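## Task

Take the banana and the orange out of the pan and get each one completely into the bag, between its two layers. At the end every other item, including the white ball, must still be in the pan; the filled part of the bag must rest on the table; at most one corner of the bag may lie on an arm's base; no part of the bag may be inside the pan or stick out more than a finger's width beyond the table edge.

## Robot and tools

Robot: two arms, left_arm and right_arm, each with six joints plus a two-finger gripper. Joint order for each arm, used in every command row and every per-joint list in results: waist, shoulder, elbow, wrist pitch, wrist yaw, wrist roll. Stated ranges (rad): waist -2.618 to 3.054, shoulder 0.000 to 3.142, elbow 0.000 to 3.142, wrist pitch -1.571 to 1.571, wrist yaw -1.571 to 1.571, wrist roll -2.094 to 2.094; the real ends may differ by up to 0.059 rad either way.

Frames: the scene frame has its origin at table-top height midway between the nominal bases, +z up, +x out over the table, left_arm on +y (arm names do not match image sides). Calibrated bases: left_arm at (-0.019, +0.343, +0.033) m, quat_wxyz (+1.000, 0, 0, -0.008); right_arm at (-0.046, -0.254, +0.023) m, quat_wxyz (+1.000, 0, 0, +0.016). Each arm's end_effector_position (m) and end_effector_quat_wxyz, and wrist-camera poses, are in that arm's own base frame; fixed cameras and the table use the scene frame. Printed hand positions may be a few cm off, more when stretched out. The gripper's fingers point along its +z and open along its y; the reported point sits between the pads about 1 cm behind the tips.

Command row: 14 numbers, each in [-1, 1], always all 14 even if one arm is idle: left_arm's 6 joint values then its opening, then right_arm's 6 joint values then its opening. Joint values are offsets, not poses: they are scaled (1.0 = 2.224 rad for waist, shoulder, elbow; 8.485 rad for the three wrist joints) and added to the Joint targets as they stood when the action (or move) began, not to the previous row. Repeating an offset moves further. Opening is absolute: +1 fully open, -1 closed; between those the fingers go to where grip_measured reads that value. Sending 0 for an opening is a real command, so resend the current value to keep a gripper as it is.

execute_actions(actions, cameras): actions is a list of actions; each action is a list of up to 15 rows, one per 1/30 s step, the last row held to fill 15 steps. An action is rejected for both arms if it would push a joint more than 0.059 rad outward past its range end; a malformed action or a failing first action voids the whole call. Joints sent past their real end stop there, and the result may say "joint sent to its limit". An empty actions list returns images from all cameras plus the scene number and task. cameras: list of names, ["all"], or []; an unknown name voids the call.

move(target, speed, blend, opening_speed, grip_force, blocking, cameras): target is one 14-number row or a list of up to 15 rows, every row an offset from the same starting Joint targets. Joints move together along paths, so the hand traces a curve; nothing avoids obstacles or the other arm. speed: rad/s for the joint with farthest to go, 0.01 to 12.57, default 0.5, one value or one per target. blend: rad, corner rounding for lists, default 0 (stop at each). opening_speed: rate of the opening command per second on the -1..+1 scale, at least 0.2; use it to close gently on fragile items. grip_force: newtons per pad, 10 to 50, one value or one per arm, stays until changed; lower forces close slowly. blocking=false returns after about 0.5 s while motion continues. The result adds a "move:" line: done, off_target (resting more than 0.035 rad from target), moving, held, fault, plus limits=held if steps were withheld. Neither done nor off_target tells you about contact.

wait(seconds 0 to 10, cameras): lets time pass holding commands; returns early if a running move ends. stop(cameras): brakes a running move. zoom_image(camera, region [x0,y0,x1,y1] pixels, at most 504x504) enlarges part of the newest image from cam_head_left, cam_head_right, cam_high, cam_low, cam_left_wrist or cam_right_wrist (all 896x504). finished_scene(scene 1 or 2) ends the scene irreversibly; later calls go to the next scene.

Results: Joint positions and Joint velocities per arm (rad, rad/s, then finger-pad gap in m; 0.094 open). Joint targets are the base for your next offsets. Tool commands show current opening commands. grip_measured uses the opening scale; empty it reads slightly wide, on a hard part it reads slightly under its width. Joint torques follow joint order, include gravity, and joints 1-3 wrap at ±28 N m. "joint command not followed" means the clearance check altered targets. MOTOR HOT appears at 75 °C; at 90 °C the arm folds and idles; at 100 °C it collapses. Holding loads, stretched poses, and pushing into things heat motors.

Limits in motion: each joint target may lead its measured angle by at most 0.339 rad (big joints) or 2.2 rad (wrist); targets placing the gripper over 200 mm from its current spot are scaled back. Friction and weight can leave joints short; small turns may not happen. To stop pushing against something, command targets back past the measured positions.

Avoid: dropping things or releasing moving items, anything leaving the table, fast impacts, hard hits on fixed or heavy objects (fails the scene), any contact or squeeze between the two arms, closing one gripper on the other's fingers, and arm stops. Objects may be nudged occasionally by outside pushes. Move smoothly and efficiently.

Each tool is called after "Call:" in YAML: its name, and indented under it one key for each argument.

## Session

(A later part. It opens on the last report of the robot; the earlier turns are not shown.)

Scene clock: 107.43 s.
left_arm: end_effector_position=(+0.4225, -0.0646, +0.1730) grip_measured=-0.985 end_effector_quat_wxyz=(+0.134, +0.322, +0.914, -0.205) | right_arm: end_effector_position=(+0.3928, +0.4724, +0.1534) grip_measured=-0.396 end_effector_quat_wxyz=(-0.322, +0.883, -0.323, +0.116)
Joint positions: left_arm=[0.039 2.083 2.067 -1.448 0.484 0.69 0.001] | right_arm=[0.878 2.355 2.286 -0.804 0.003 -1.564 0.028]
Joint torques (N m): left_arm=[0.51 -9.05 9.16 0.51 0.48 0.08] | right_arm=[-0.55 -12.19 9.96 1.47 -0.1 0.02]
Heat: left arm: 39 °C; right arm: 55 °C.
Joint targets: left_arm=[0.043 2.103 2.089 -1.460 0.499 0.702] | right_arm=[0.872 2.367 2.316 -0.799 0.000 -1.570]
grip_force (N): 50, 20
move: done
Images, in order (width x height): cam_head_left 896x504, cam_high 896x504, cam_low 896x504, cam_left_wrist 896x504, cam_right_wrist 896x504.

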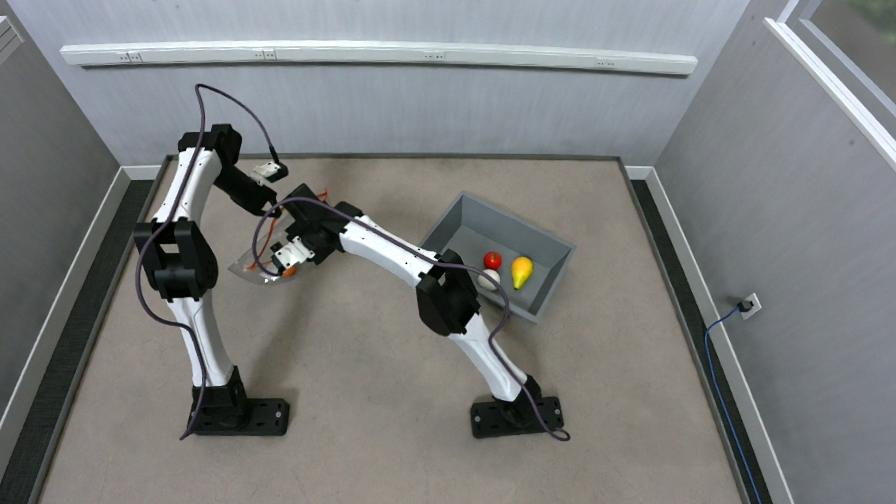

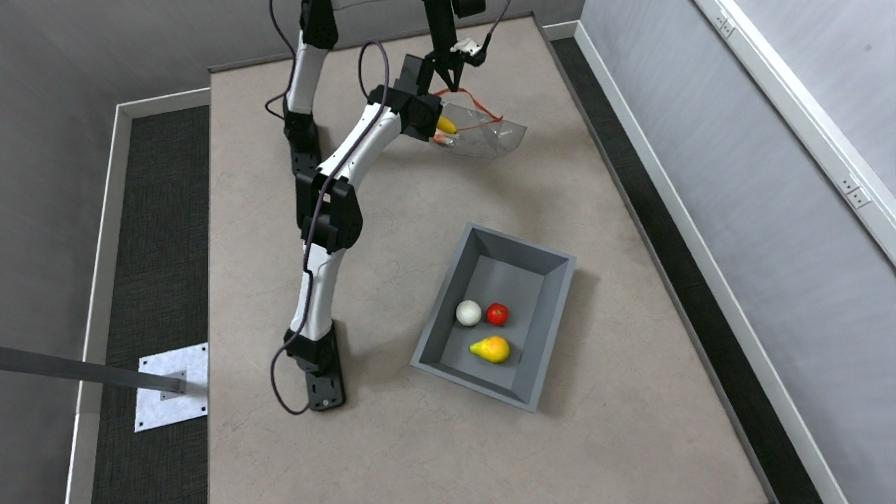

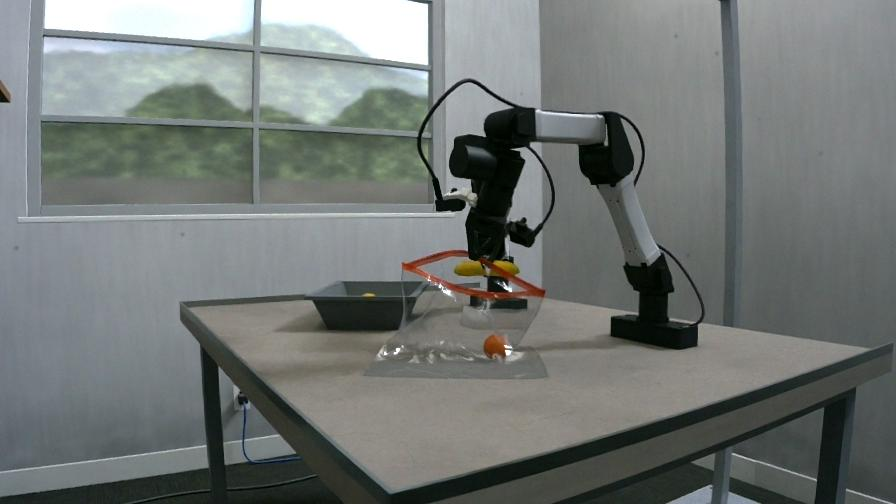

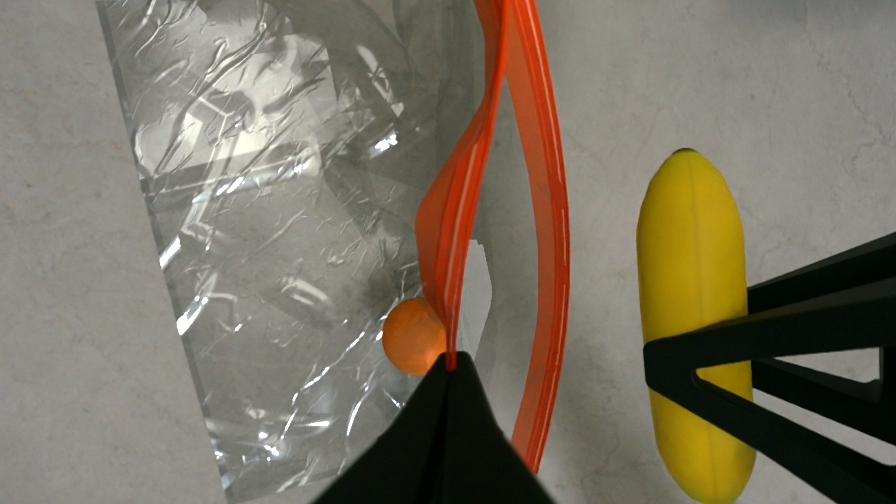

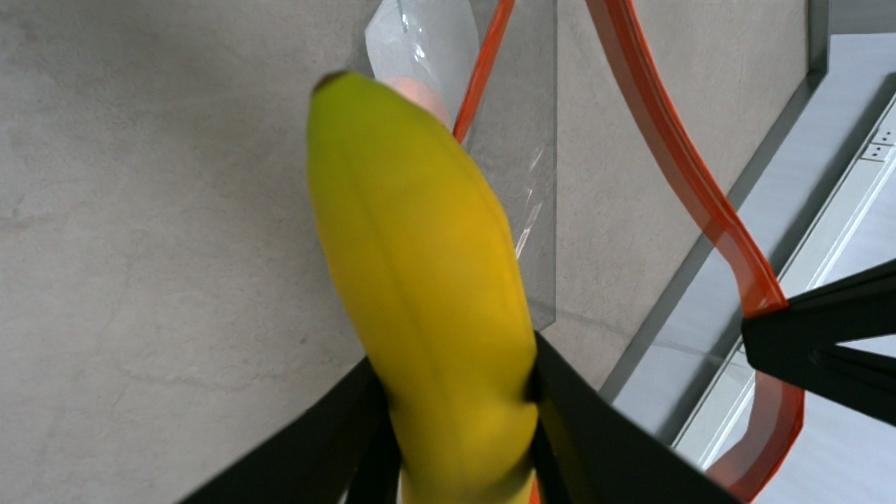

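Call:
move:
  target: [0.0121,0.0009,0.0463,-0.012,0,0.0046,-1,0.0157,-0.1005,-0.1836,0.0395,0,0,-0.6]
  speed: 0.25
  cameras: ["cam_low","cam_head_left","cam_high","cam_left_wrist","cam_right_wrist"]

Call:
zoom_image:
  camera: "cam_low"
  region: [360, 220, 580, 390]

Call:
zoom_image:
  camera: "cam_high"
  region: [360, 60, 560, 220]

Scene clock: 112.30 s.
left_arm: end_effector_position=(+0.4172, -0.0545, +0.1983) grip_measured=-0.985 end_effector_quat_wxyz=(+0.141, +0.329, +0.912, -0.200) | right_arm: end_effector_position=(+0.3763, +0.4736, +0.1400) grip_measured=-0.396 end_effector_quat_wxyz=(-0.366, +0.869, -0.307, +0.127)
Joint positions: left_arm=[0.063 2.083 2.171 -1.55 0.484 0.729 0.001] | right_arm=[0.9 2.203 1.912 -0.485 0.003 -1.564 0.028]
Joint torques (N m): left_arm=[0.68 -8.76 8.84 0.48 0.46 0.07] | right_arm=[0.69 -17.65 6.93 1.72 -0.1 0.03]
Heat: left arm: 39 °C; right arm: 57 °C.
Joint targets: left_arm=[0.070 2.105 2.192 -1.562 0.499 0.741] | right_arm=[0.907 2.143 1.908 -0.464 0.000 -1.570]
grip_force (N): 50, 20
move: off_target (right_arm); right_arm: the shoulder is farthest, 0.059 rad from its target
Images, in order (width x height): cam_head_left 896x504, cam_high 896x504, cam_low 896x504, cam_left_wrist 896x504, cam_right_wrist 896x504.

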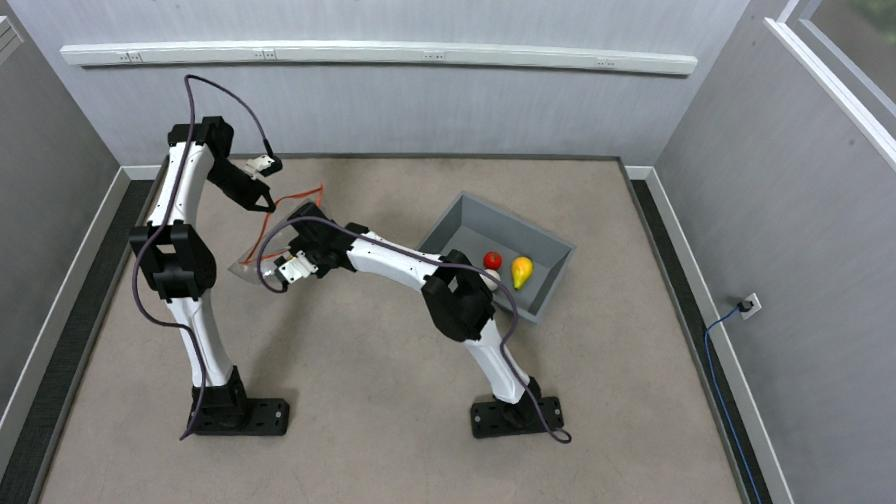

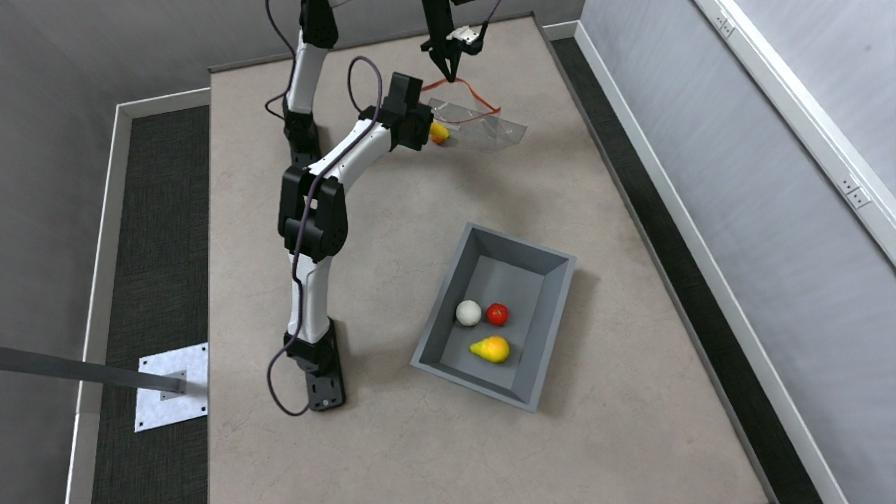

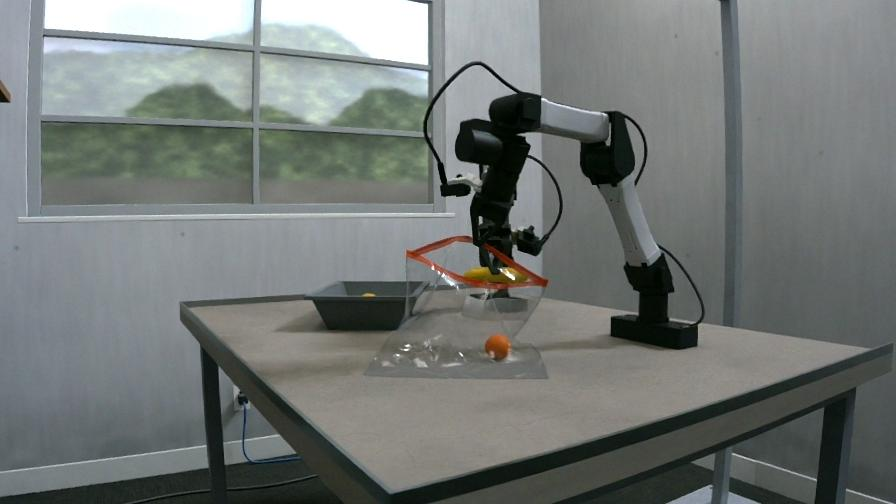

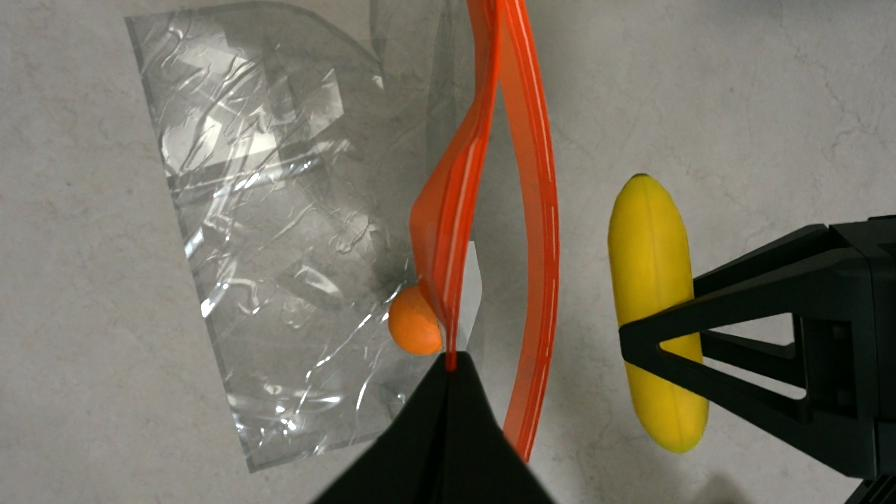

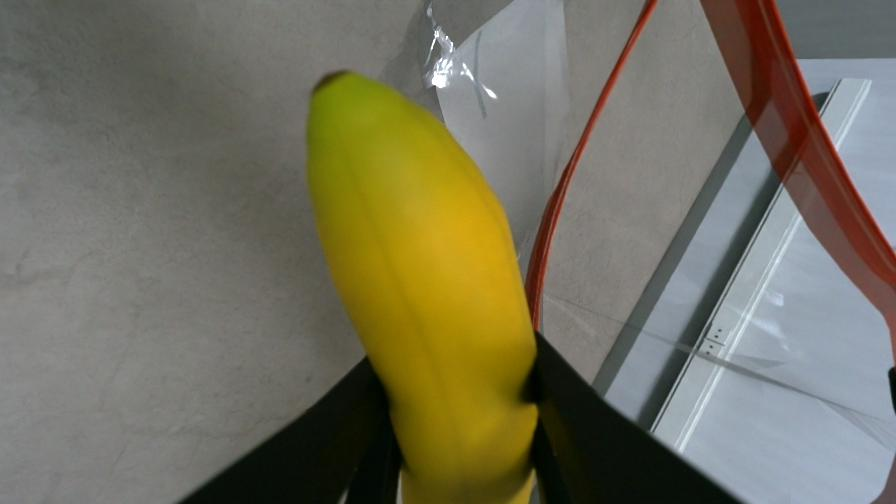

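Scaled by 2.291 from the camera's 896x504 image, which has a finer 1280x720 frame.

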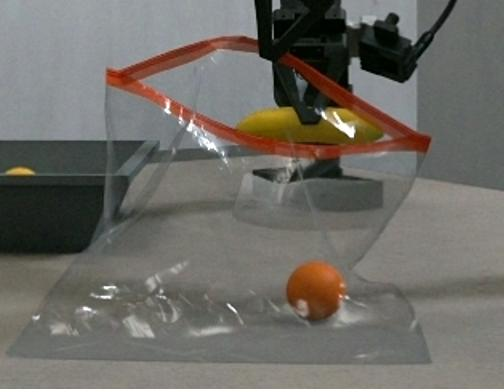

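Scaled by 2.520 from the camera's 896x504 image, which has a finer 1280x720 frame.

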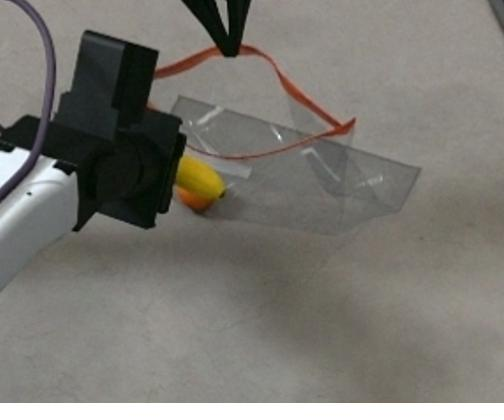

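Call:
move:
  target:
    - [0,0,0,0,0,0,-1,0,0.0112,0.0313,-0.0054,0,0,-0.6]
    - [0,0,0,0,0,0,-1,0,0.1597,0.228,-0.0062,0,0,-0.6]
  speed: 0.2
  blend: 0.01
  cameras: ["cam_low","cam_head_left","cam_high","cam_left_wrist","cam_right_wrist"]

Call:
zoom_image:
  camera: "cam_low"
  region: [360, 220, 580, 390]

Call:
zoom_image:
  camera: "cam_high"
  region: [360, 60, 560, 220]

Scene clock: 115.93 s.
left_arm: end_effector_position=(+0.4172, -0.0545, +0.1983) grip_measured=-0.985 end_effector_quat_wxyz=(+0.141, +0.329, +0.912, -0.200) | right_arm: end_effector_position=(+0.4230, +0.5323, +0.1655) grip_measured=-0.396 end_effector_quat_wxyz=(-0.431, +0.839, -0.296, +0.150)
Joint positions: left_arm=[0.063 2.083 2.171 -1.55 0.484 0.729 0.001] | right_arm=[0.9 2.483 2.383 -0.524 0.003 -1.564 0.028]
Joint torques (N m): left_arm=[0.68 -8.77 8.87 0.49 0.47 0.08] | right_arm=[0.68 -12.94 10.41 1.78 -0.09 0.03]
Heat: left arm: 38 °C; right arm: 57 °C.
Joint targets: left_arm=[0.070 2.105 2.192 -1.562 0.499 0.741] | right_arm=[0.907 2.498 2.415 -0.516 0.000 -1.570]
grip_force (N): 50, 20
move: done
Images, in order (width x height): cam_head_left 896x504, cam_high 896x504, cam_low 896x504, cam_left_wrist 896x504, cam_right_wrist 896x504.

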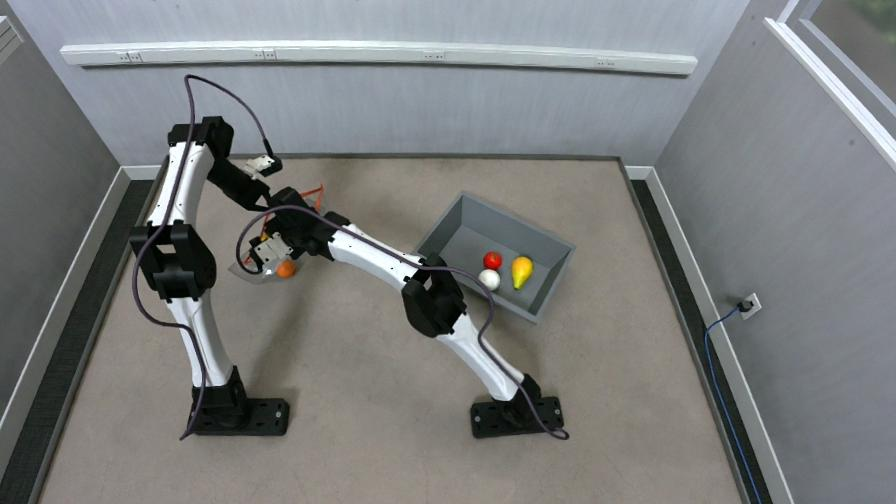

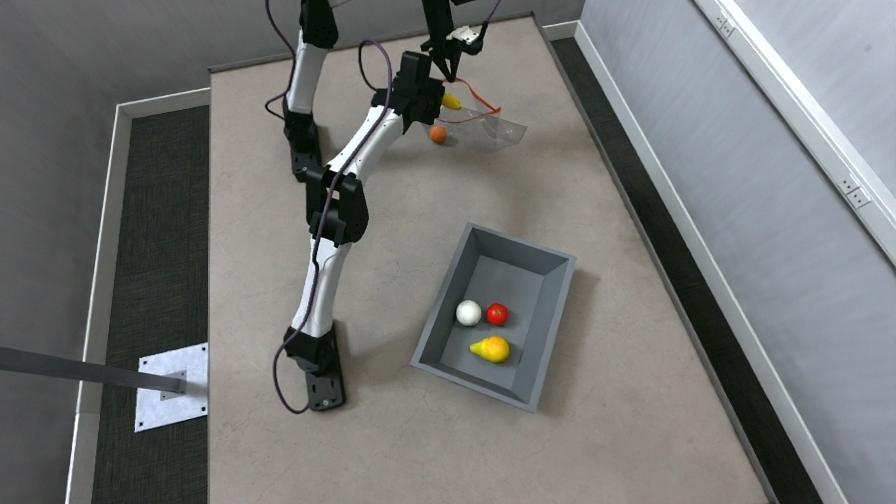

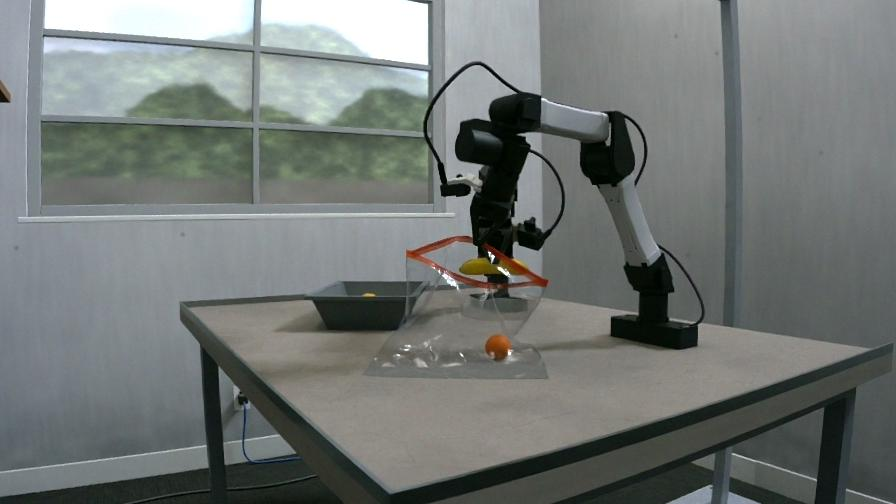

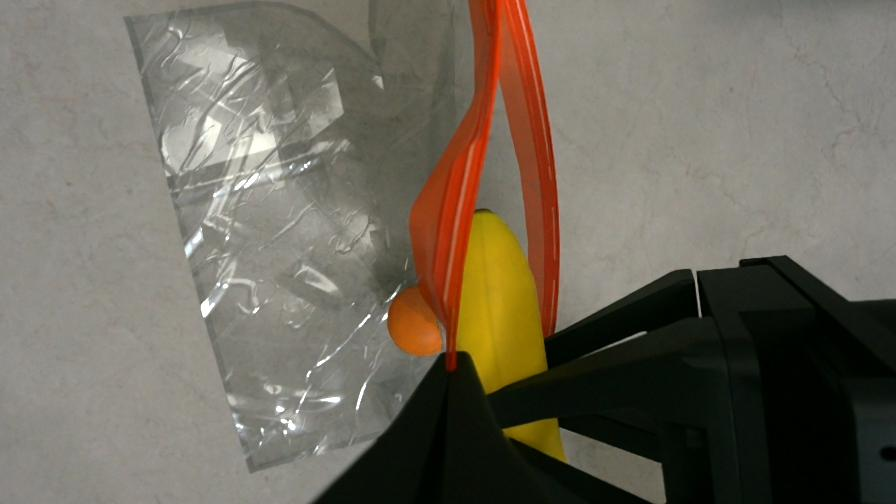

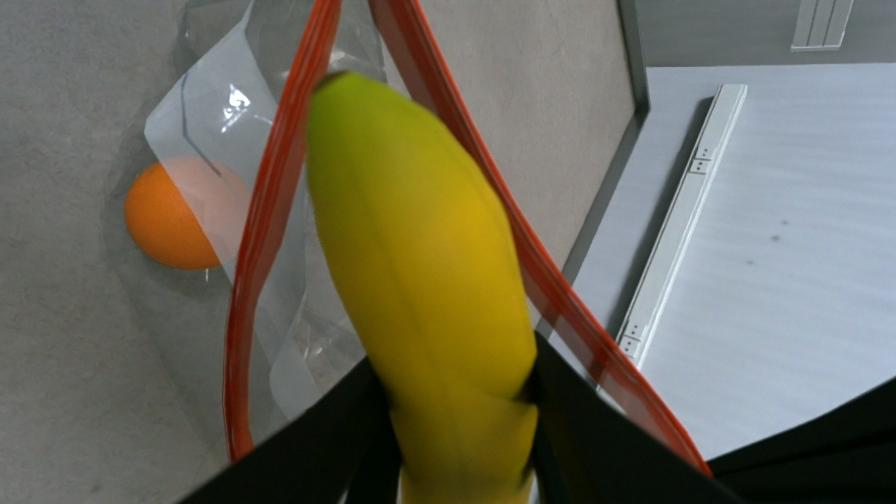

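Scaled by 2.291 from the camera's 896x504 image, which has a finer 1280x720 frame.

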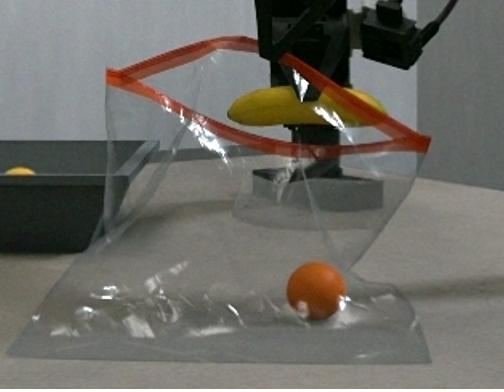

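Scaled by 2.520 from the camera's 896x504 image, which has a finer 1280x720 frame.

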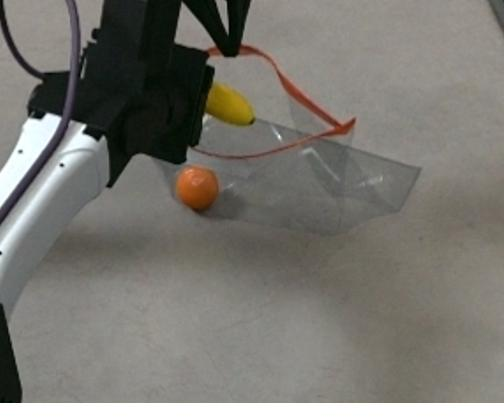

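Call:
move:
  target: [0,0,0,0,0,0,-1,0,0.0032,-0.1495,0.0399,0,0,-0.6]
  speed: 0.15
  cameras: ["cam_low","cam_head_left","cam_high","cam_left_wrist","cam_right_wrist"]

Call:
zoom_image:
  camera: "cam_low"
  region: [360, 220, 580, 390]

Call:
zoom_image:
  camera: "cam_high"
  region: [360, 60, 560, 220]

Scene clock: 119.10 s.
left_arm: end_effector_position=(+0.4168, -0.0546, +0.1983) grip_measured=-0.985 end_effector_quat_wxyz=(+0.140, +0.329, +0.912, -0.200) | right_arm: end_effector_position=(+0.4247, +0.5345, +0.0906) grip_measured=-0.396 end_effector_quat_wxyz=(-0.438, +0.835, -0.295, +0.152)
Joint positions: left_arm=[0.063 2.083 2.171 -1.552 0.484 0.73 0.001] | right_arm=[0.9 2.491 2.085 -0.199 0.003 -1.564 0.028]
Joint torques (N m): left_arm=[0.72 -8.77 8.85 0.51 0.47 0.08] | right_arm=[0.69 -13.03 7.21 1.92 -0.09 0.03]
Heat: left arm: 38 °C; right arm: 58 °C.
Joint targets: left_arm=[0.070 2.105 2.192 -1.562 0.499 0.741] | right_arm=[0.907 2.505 2.082 -0.178 0.000 -1.570]
grip_force (N): 50, 20
move: done
Images, in order (width x height): cam_head_left 896x504, cam_high 896x504, cam_low 896x504, cam_left_wrist 896x504, cam_right_wrist 896x504.

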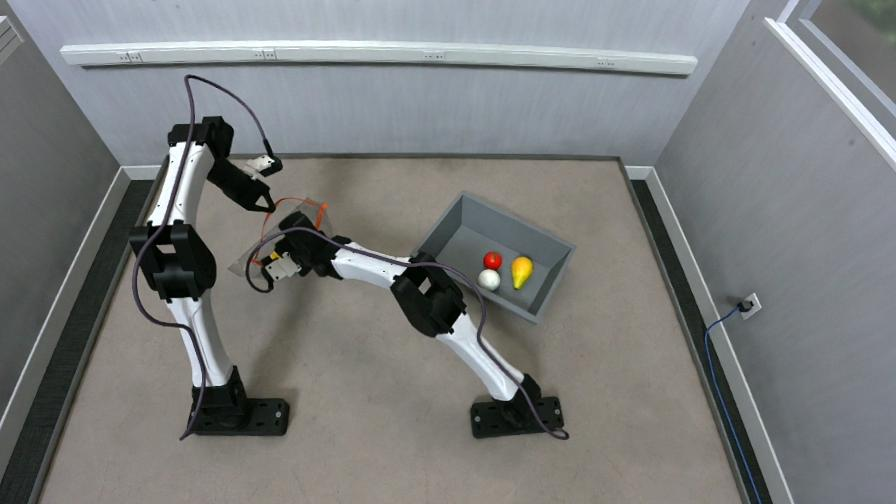

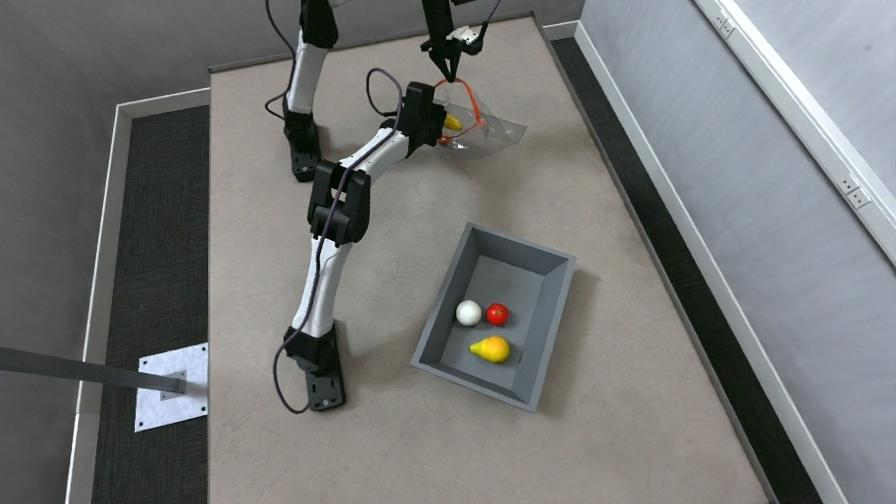

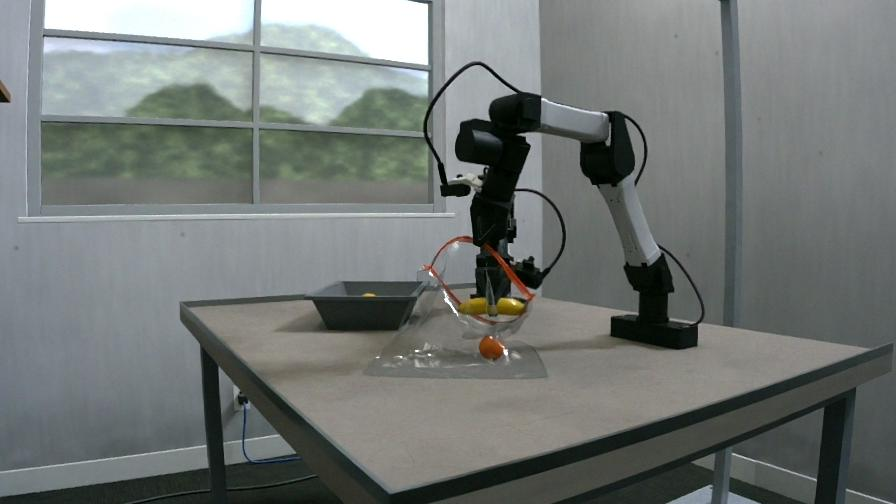

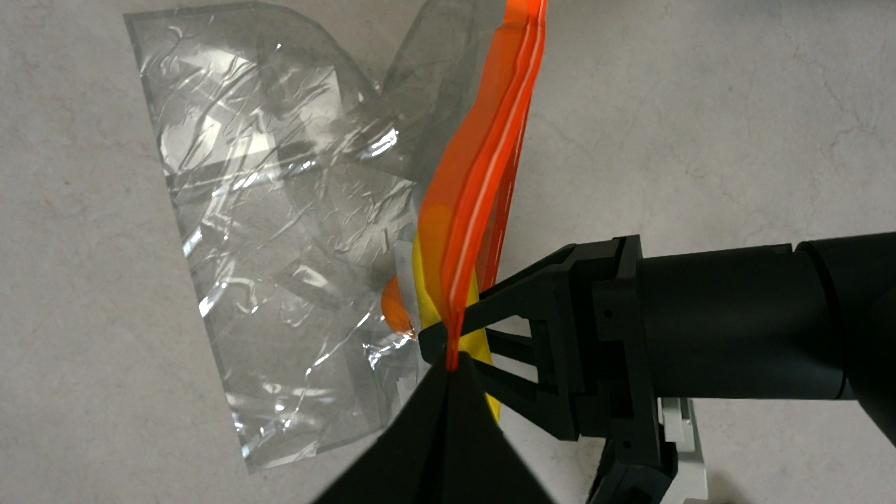

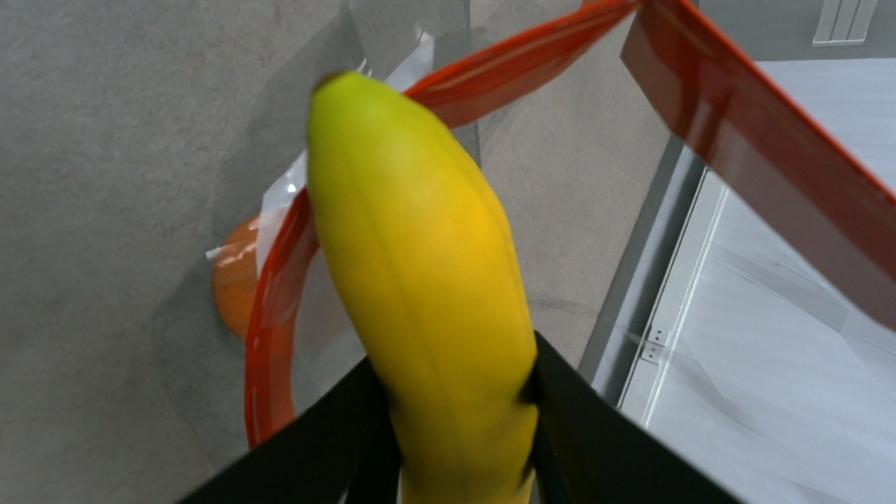

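Scaled by 2.291 from the camera's 896x504 image, which has a finer 1280x720 frame.

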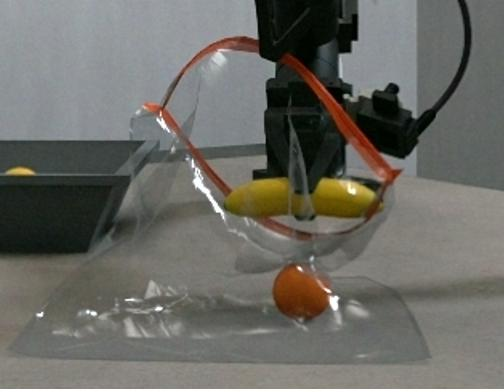

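Scaled by 2.520 from the camera's 896x504 image, which has a finer 1280x720 frame.

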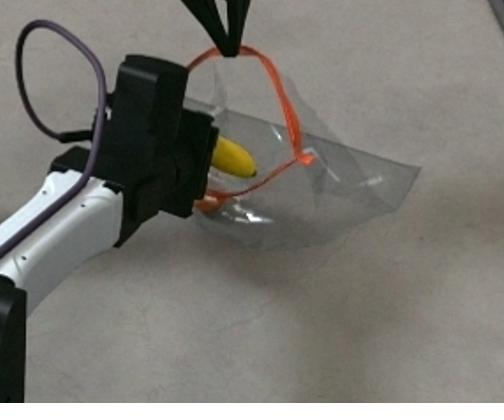

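Call:
move:
  target:
    - [0,0,0,0,0,0,-1,0,0.0503,0.0404,0.0027,0,0,-0.6]
    - [0,0,0,0,0,0,-1,0,0.0503,0.0404,0.0027,0,0.079,-0.6]
  speed: [0.12,0.3]
  blend: 0.01
  cameras: ["cam_low","cam_head_left","cam_left_wrist","cam_right_wrist"]

Call:
zoom_image:
  camera: "cam_low"
  region: [360, 220, 580, 390]

Scene clock: 123.37 s.
left_arm: end_effector_position=(+0.4168, -0.0546, +0.1983) grip_measured=-0.985 end_effector_quat_wxyz=(+0.140, +0.329, +0.912, -0.200) | right_arm: end_effector_position=(+0.4328, +0.5447, +0.0558) grip_measured=-0.396 end_effector_quat_wxyz=(-0.462, +0.697, -0.548, +0.004)
Joint positions: left_arm=[0.063 2.083 2.171 -1.552 0.484 0.73 0.001] | right_arm=[0.9 2.596 2.145 -0.158 0.003 -0.911 0.028]
Joint torques (N m): left_arm=[0.72 -8.77 8.85 0.5 0.48 0.07] | right_arm=[0.68 -12.92 9.99 1.77 -0.08 0.21]
Heat: left arm: 38 °C; right arm: 58 °C.
Joint targets: left_arm=[0.070 2.105 2.192 -1.562 0.499 0.741] | right_arm=[0.907 2.617 2.172 -0.155 0.000 -0.900]
grip_force (N): 50, 20
move: done
Images, in order (width x height): cam_head_left 896x504, cam_low 896x504, cam_left_wrist 896x504, cam_right_wrist 896x504.

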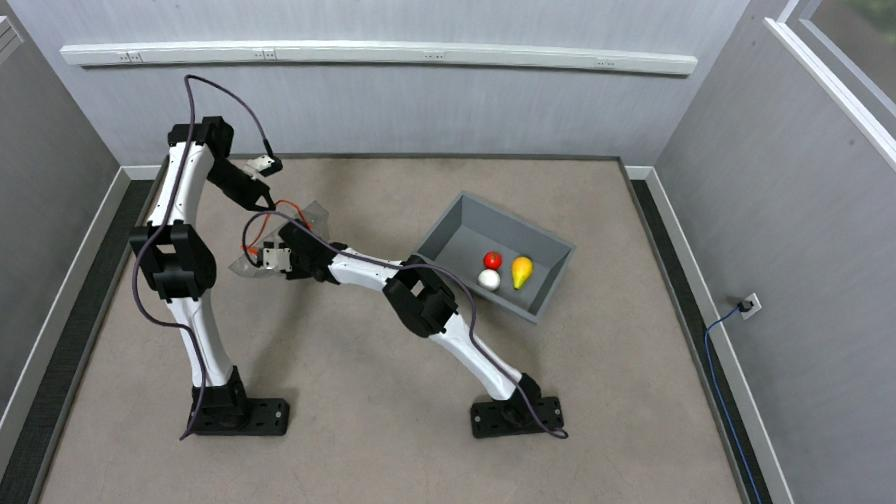

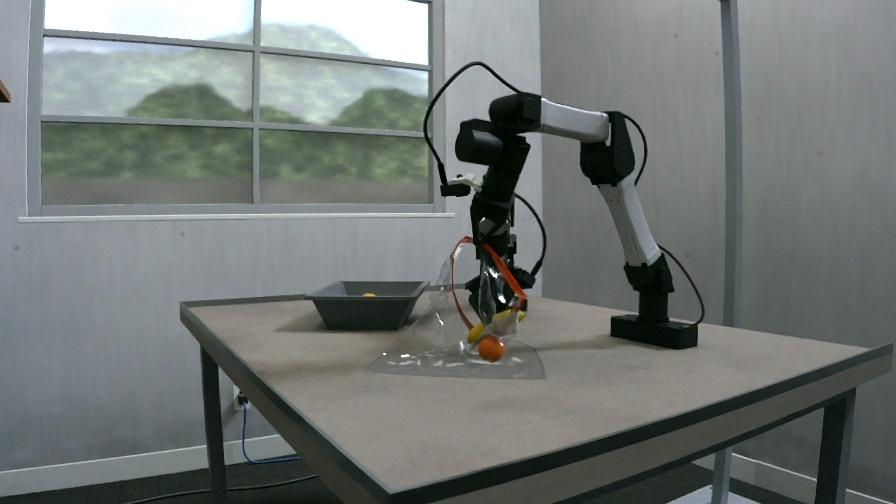

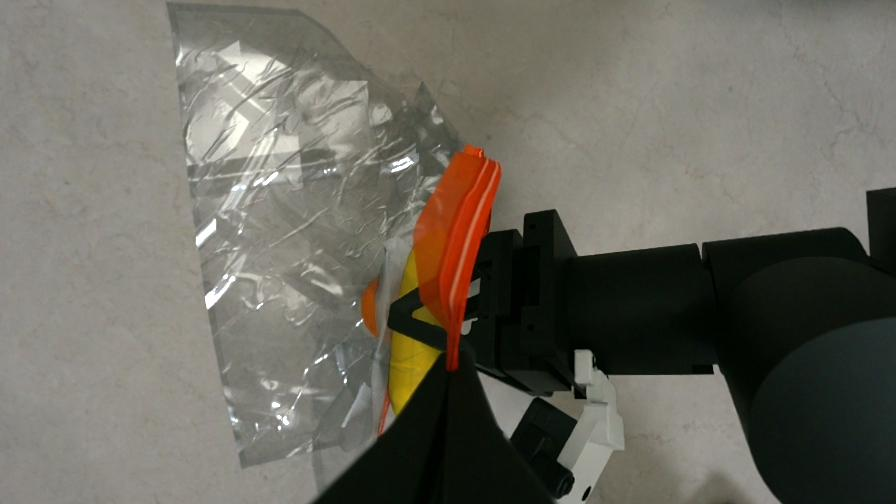

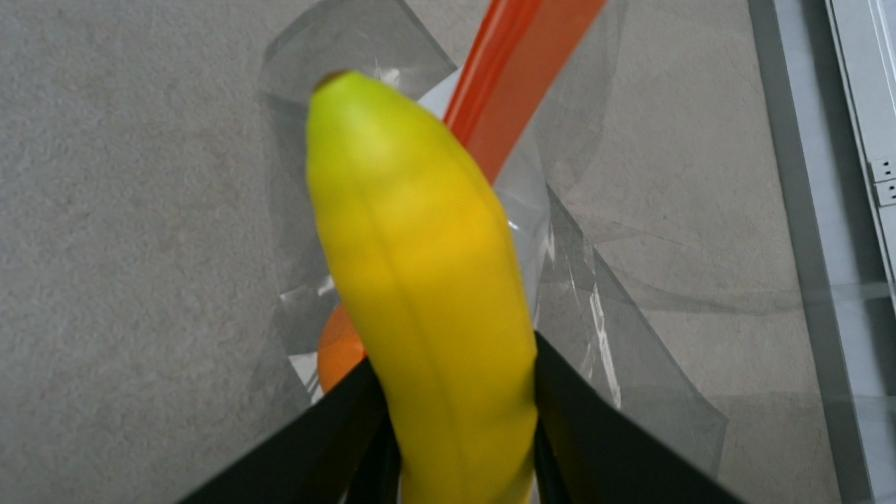

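Scaled by 2.291 from the camera's 896x504 image, which has a finer 1280x720 frame.

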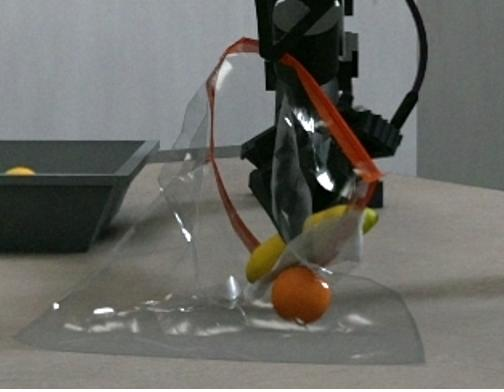

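Call:
zoom_image:
  camera: "cam_low"
  region: [450, 225, 550, 370]

Call:
zoom_image:
  camera: "cam_head_left"
  region: [220, 180, 350, 300]

Call:
zoom_image:
  camera: "cam_right_wrist"
  region: [250, 0, 750, 480]

Call:
zoom_image:
  camera: "cam_left_wrist"
  region: [300, 120, 700, 500]

Scaled by 3.476 from the camera's 896x504 image, which has a finer 1280x720 frame.

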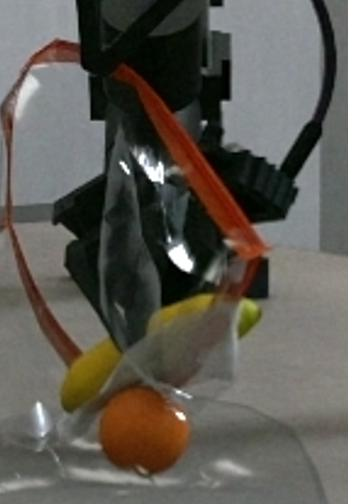

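Scaled by 3.877 from the camera's 896x504 image, which has a finer 1280x720 frame.

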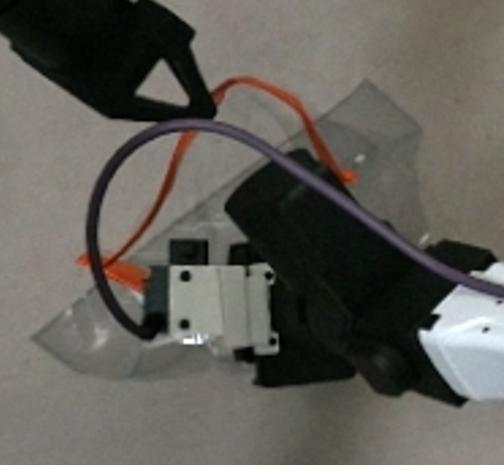

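Scaled by 1.008 from the camera's 896x504 image, which has a finer 1280x720 frame.

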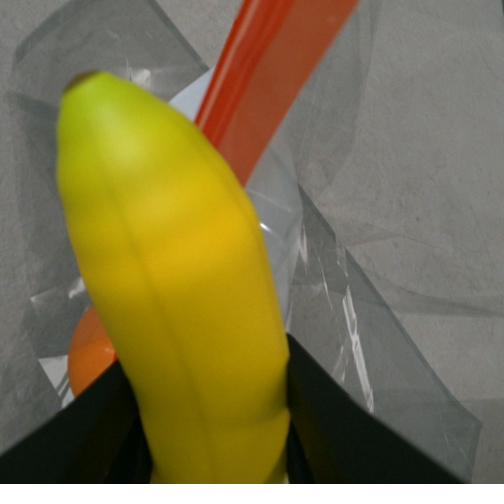

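Scaled by 1.260 from the camera's 896x504 image, which has a finer 1280x720 frame.

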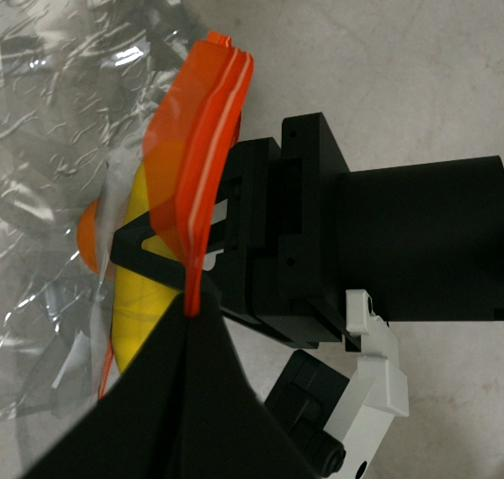

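Call:
move:
  target:
    - [0,0,0,0,0,0,-1,0,-0.0503,-0.0404,-0.0027,0,-0.079,-0.6]
    - [0,0,0,0,0,0,-1,0,-0.0535,0.1093,-0.0425,0,-0.079,-0.6]
  speed: 0.25
  blend: 0.03
  cameras: ["cam_low","cam_high","cam_left_wrist","cam_right_wrist"]

Call:
zoom_image:
  camera: "cam_low"
  region: [360, 220, 580, 390]

Call:
zoom_image:
  camera: "cam_high"
  region: [360, 60, 560, 220]

Scene clock: 129.80 s.
left_arm: end_effector_position=(+0.4168, -0.0546, +0.1983) grip_measured=-0.985 end_effector_quat_wxyz=(+0.140, +0.329, +0.912, -0.200) | right_arm: end_effector_position=(+0.4249, +0.5348, +0.1149) grip_measured=-0.396 end_effector_quat_wxyz=(-0.400, +0.854, -0.302, +0.139)
Joint positions: left_arm=[0.063 2.083 2.171 -1.552 0.484 0.73 0.001] | right_arm=[0.9 2.563 2.386 -0.52 0.003 -1.564 0.028]
Joint torques (N m): left_arm=[0.72 -8.77 8.83 0.49 0.48 0.07] | right_arm=[0.68 -20.3 10.11 1.65 -0.09 0.03]
Heat: left arm: 38 °C; right arm: 62 °C.
Joint targets: left_arm=[0.070 2.105 2.192 -1.562 0.499 0.741] | right_arm=[0.907 2.498 2.415 -0.516 0.000 -1.570]
grip_force (N): 50, 20
move: off_target (right_arm); right_arm: the shoulder is farthest, 0.065 rad from its target
Images, in order (width x height): cam_high 896x504, cam_low 896x504, cam_left_wrist 896x504, cam_right_wrist 896x504.

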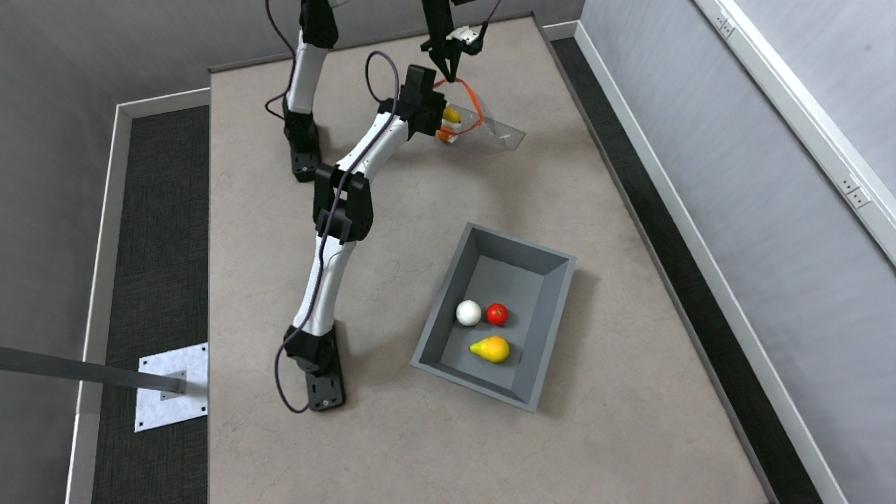

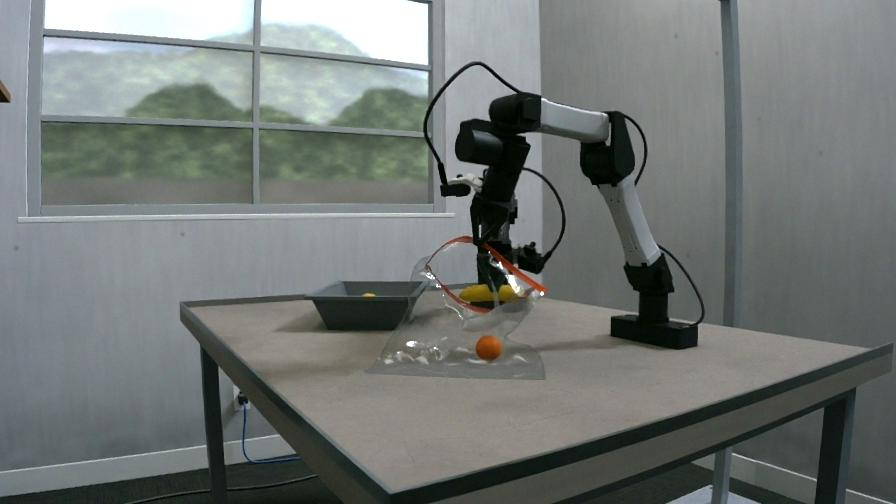

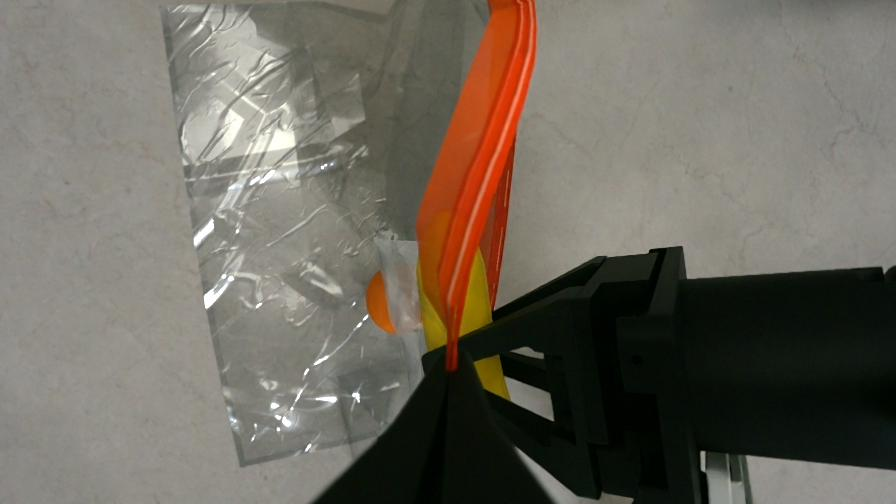

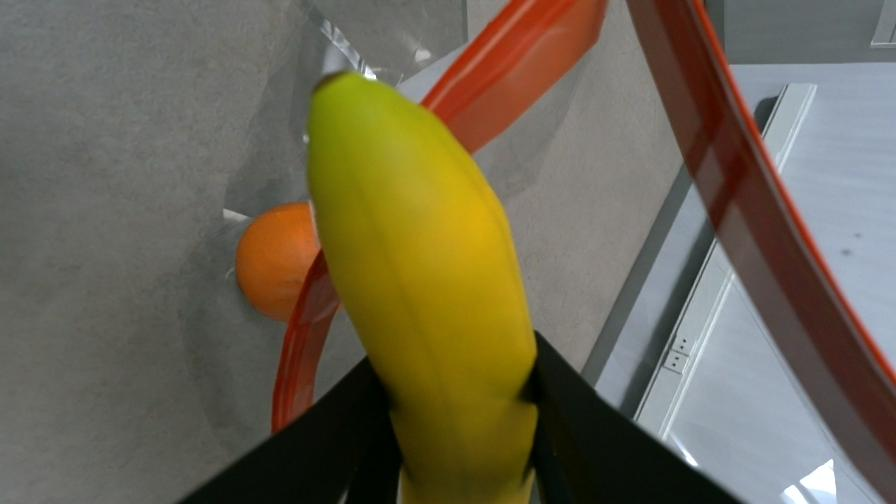

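Scaled by 2.291 from the camera's 896x504 image, which has a finer 1280x720 frame.

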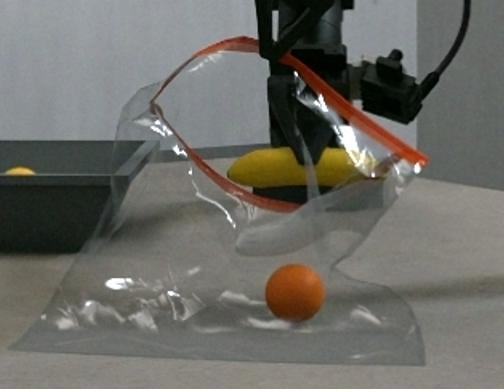

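Scaled by 2.520 from the camera's 896x504 image, which has a finer 1280x720 frame.

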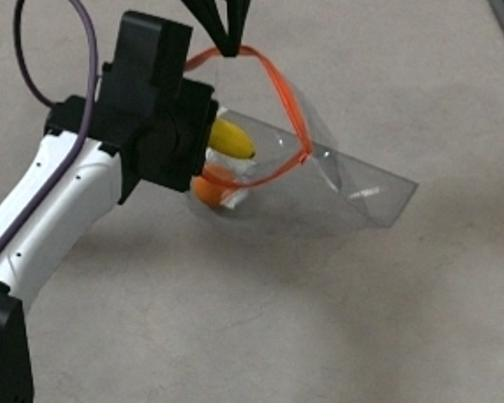

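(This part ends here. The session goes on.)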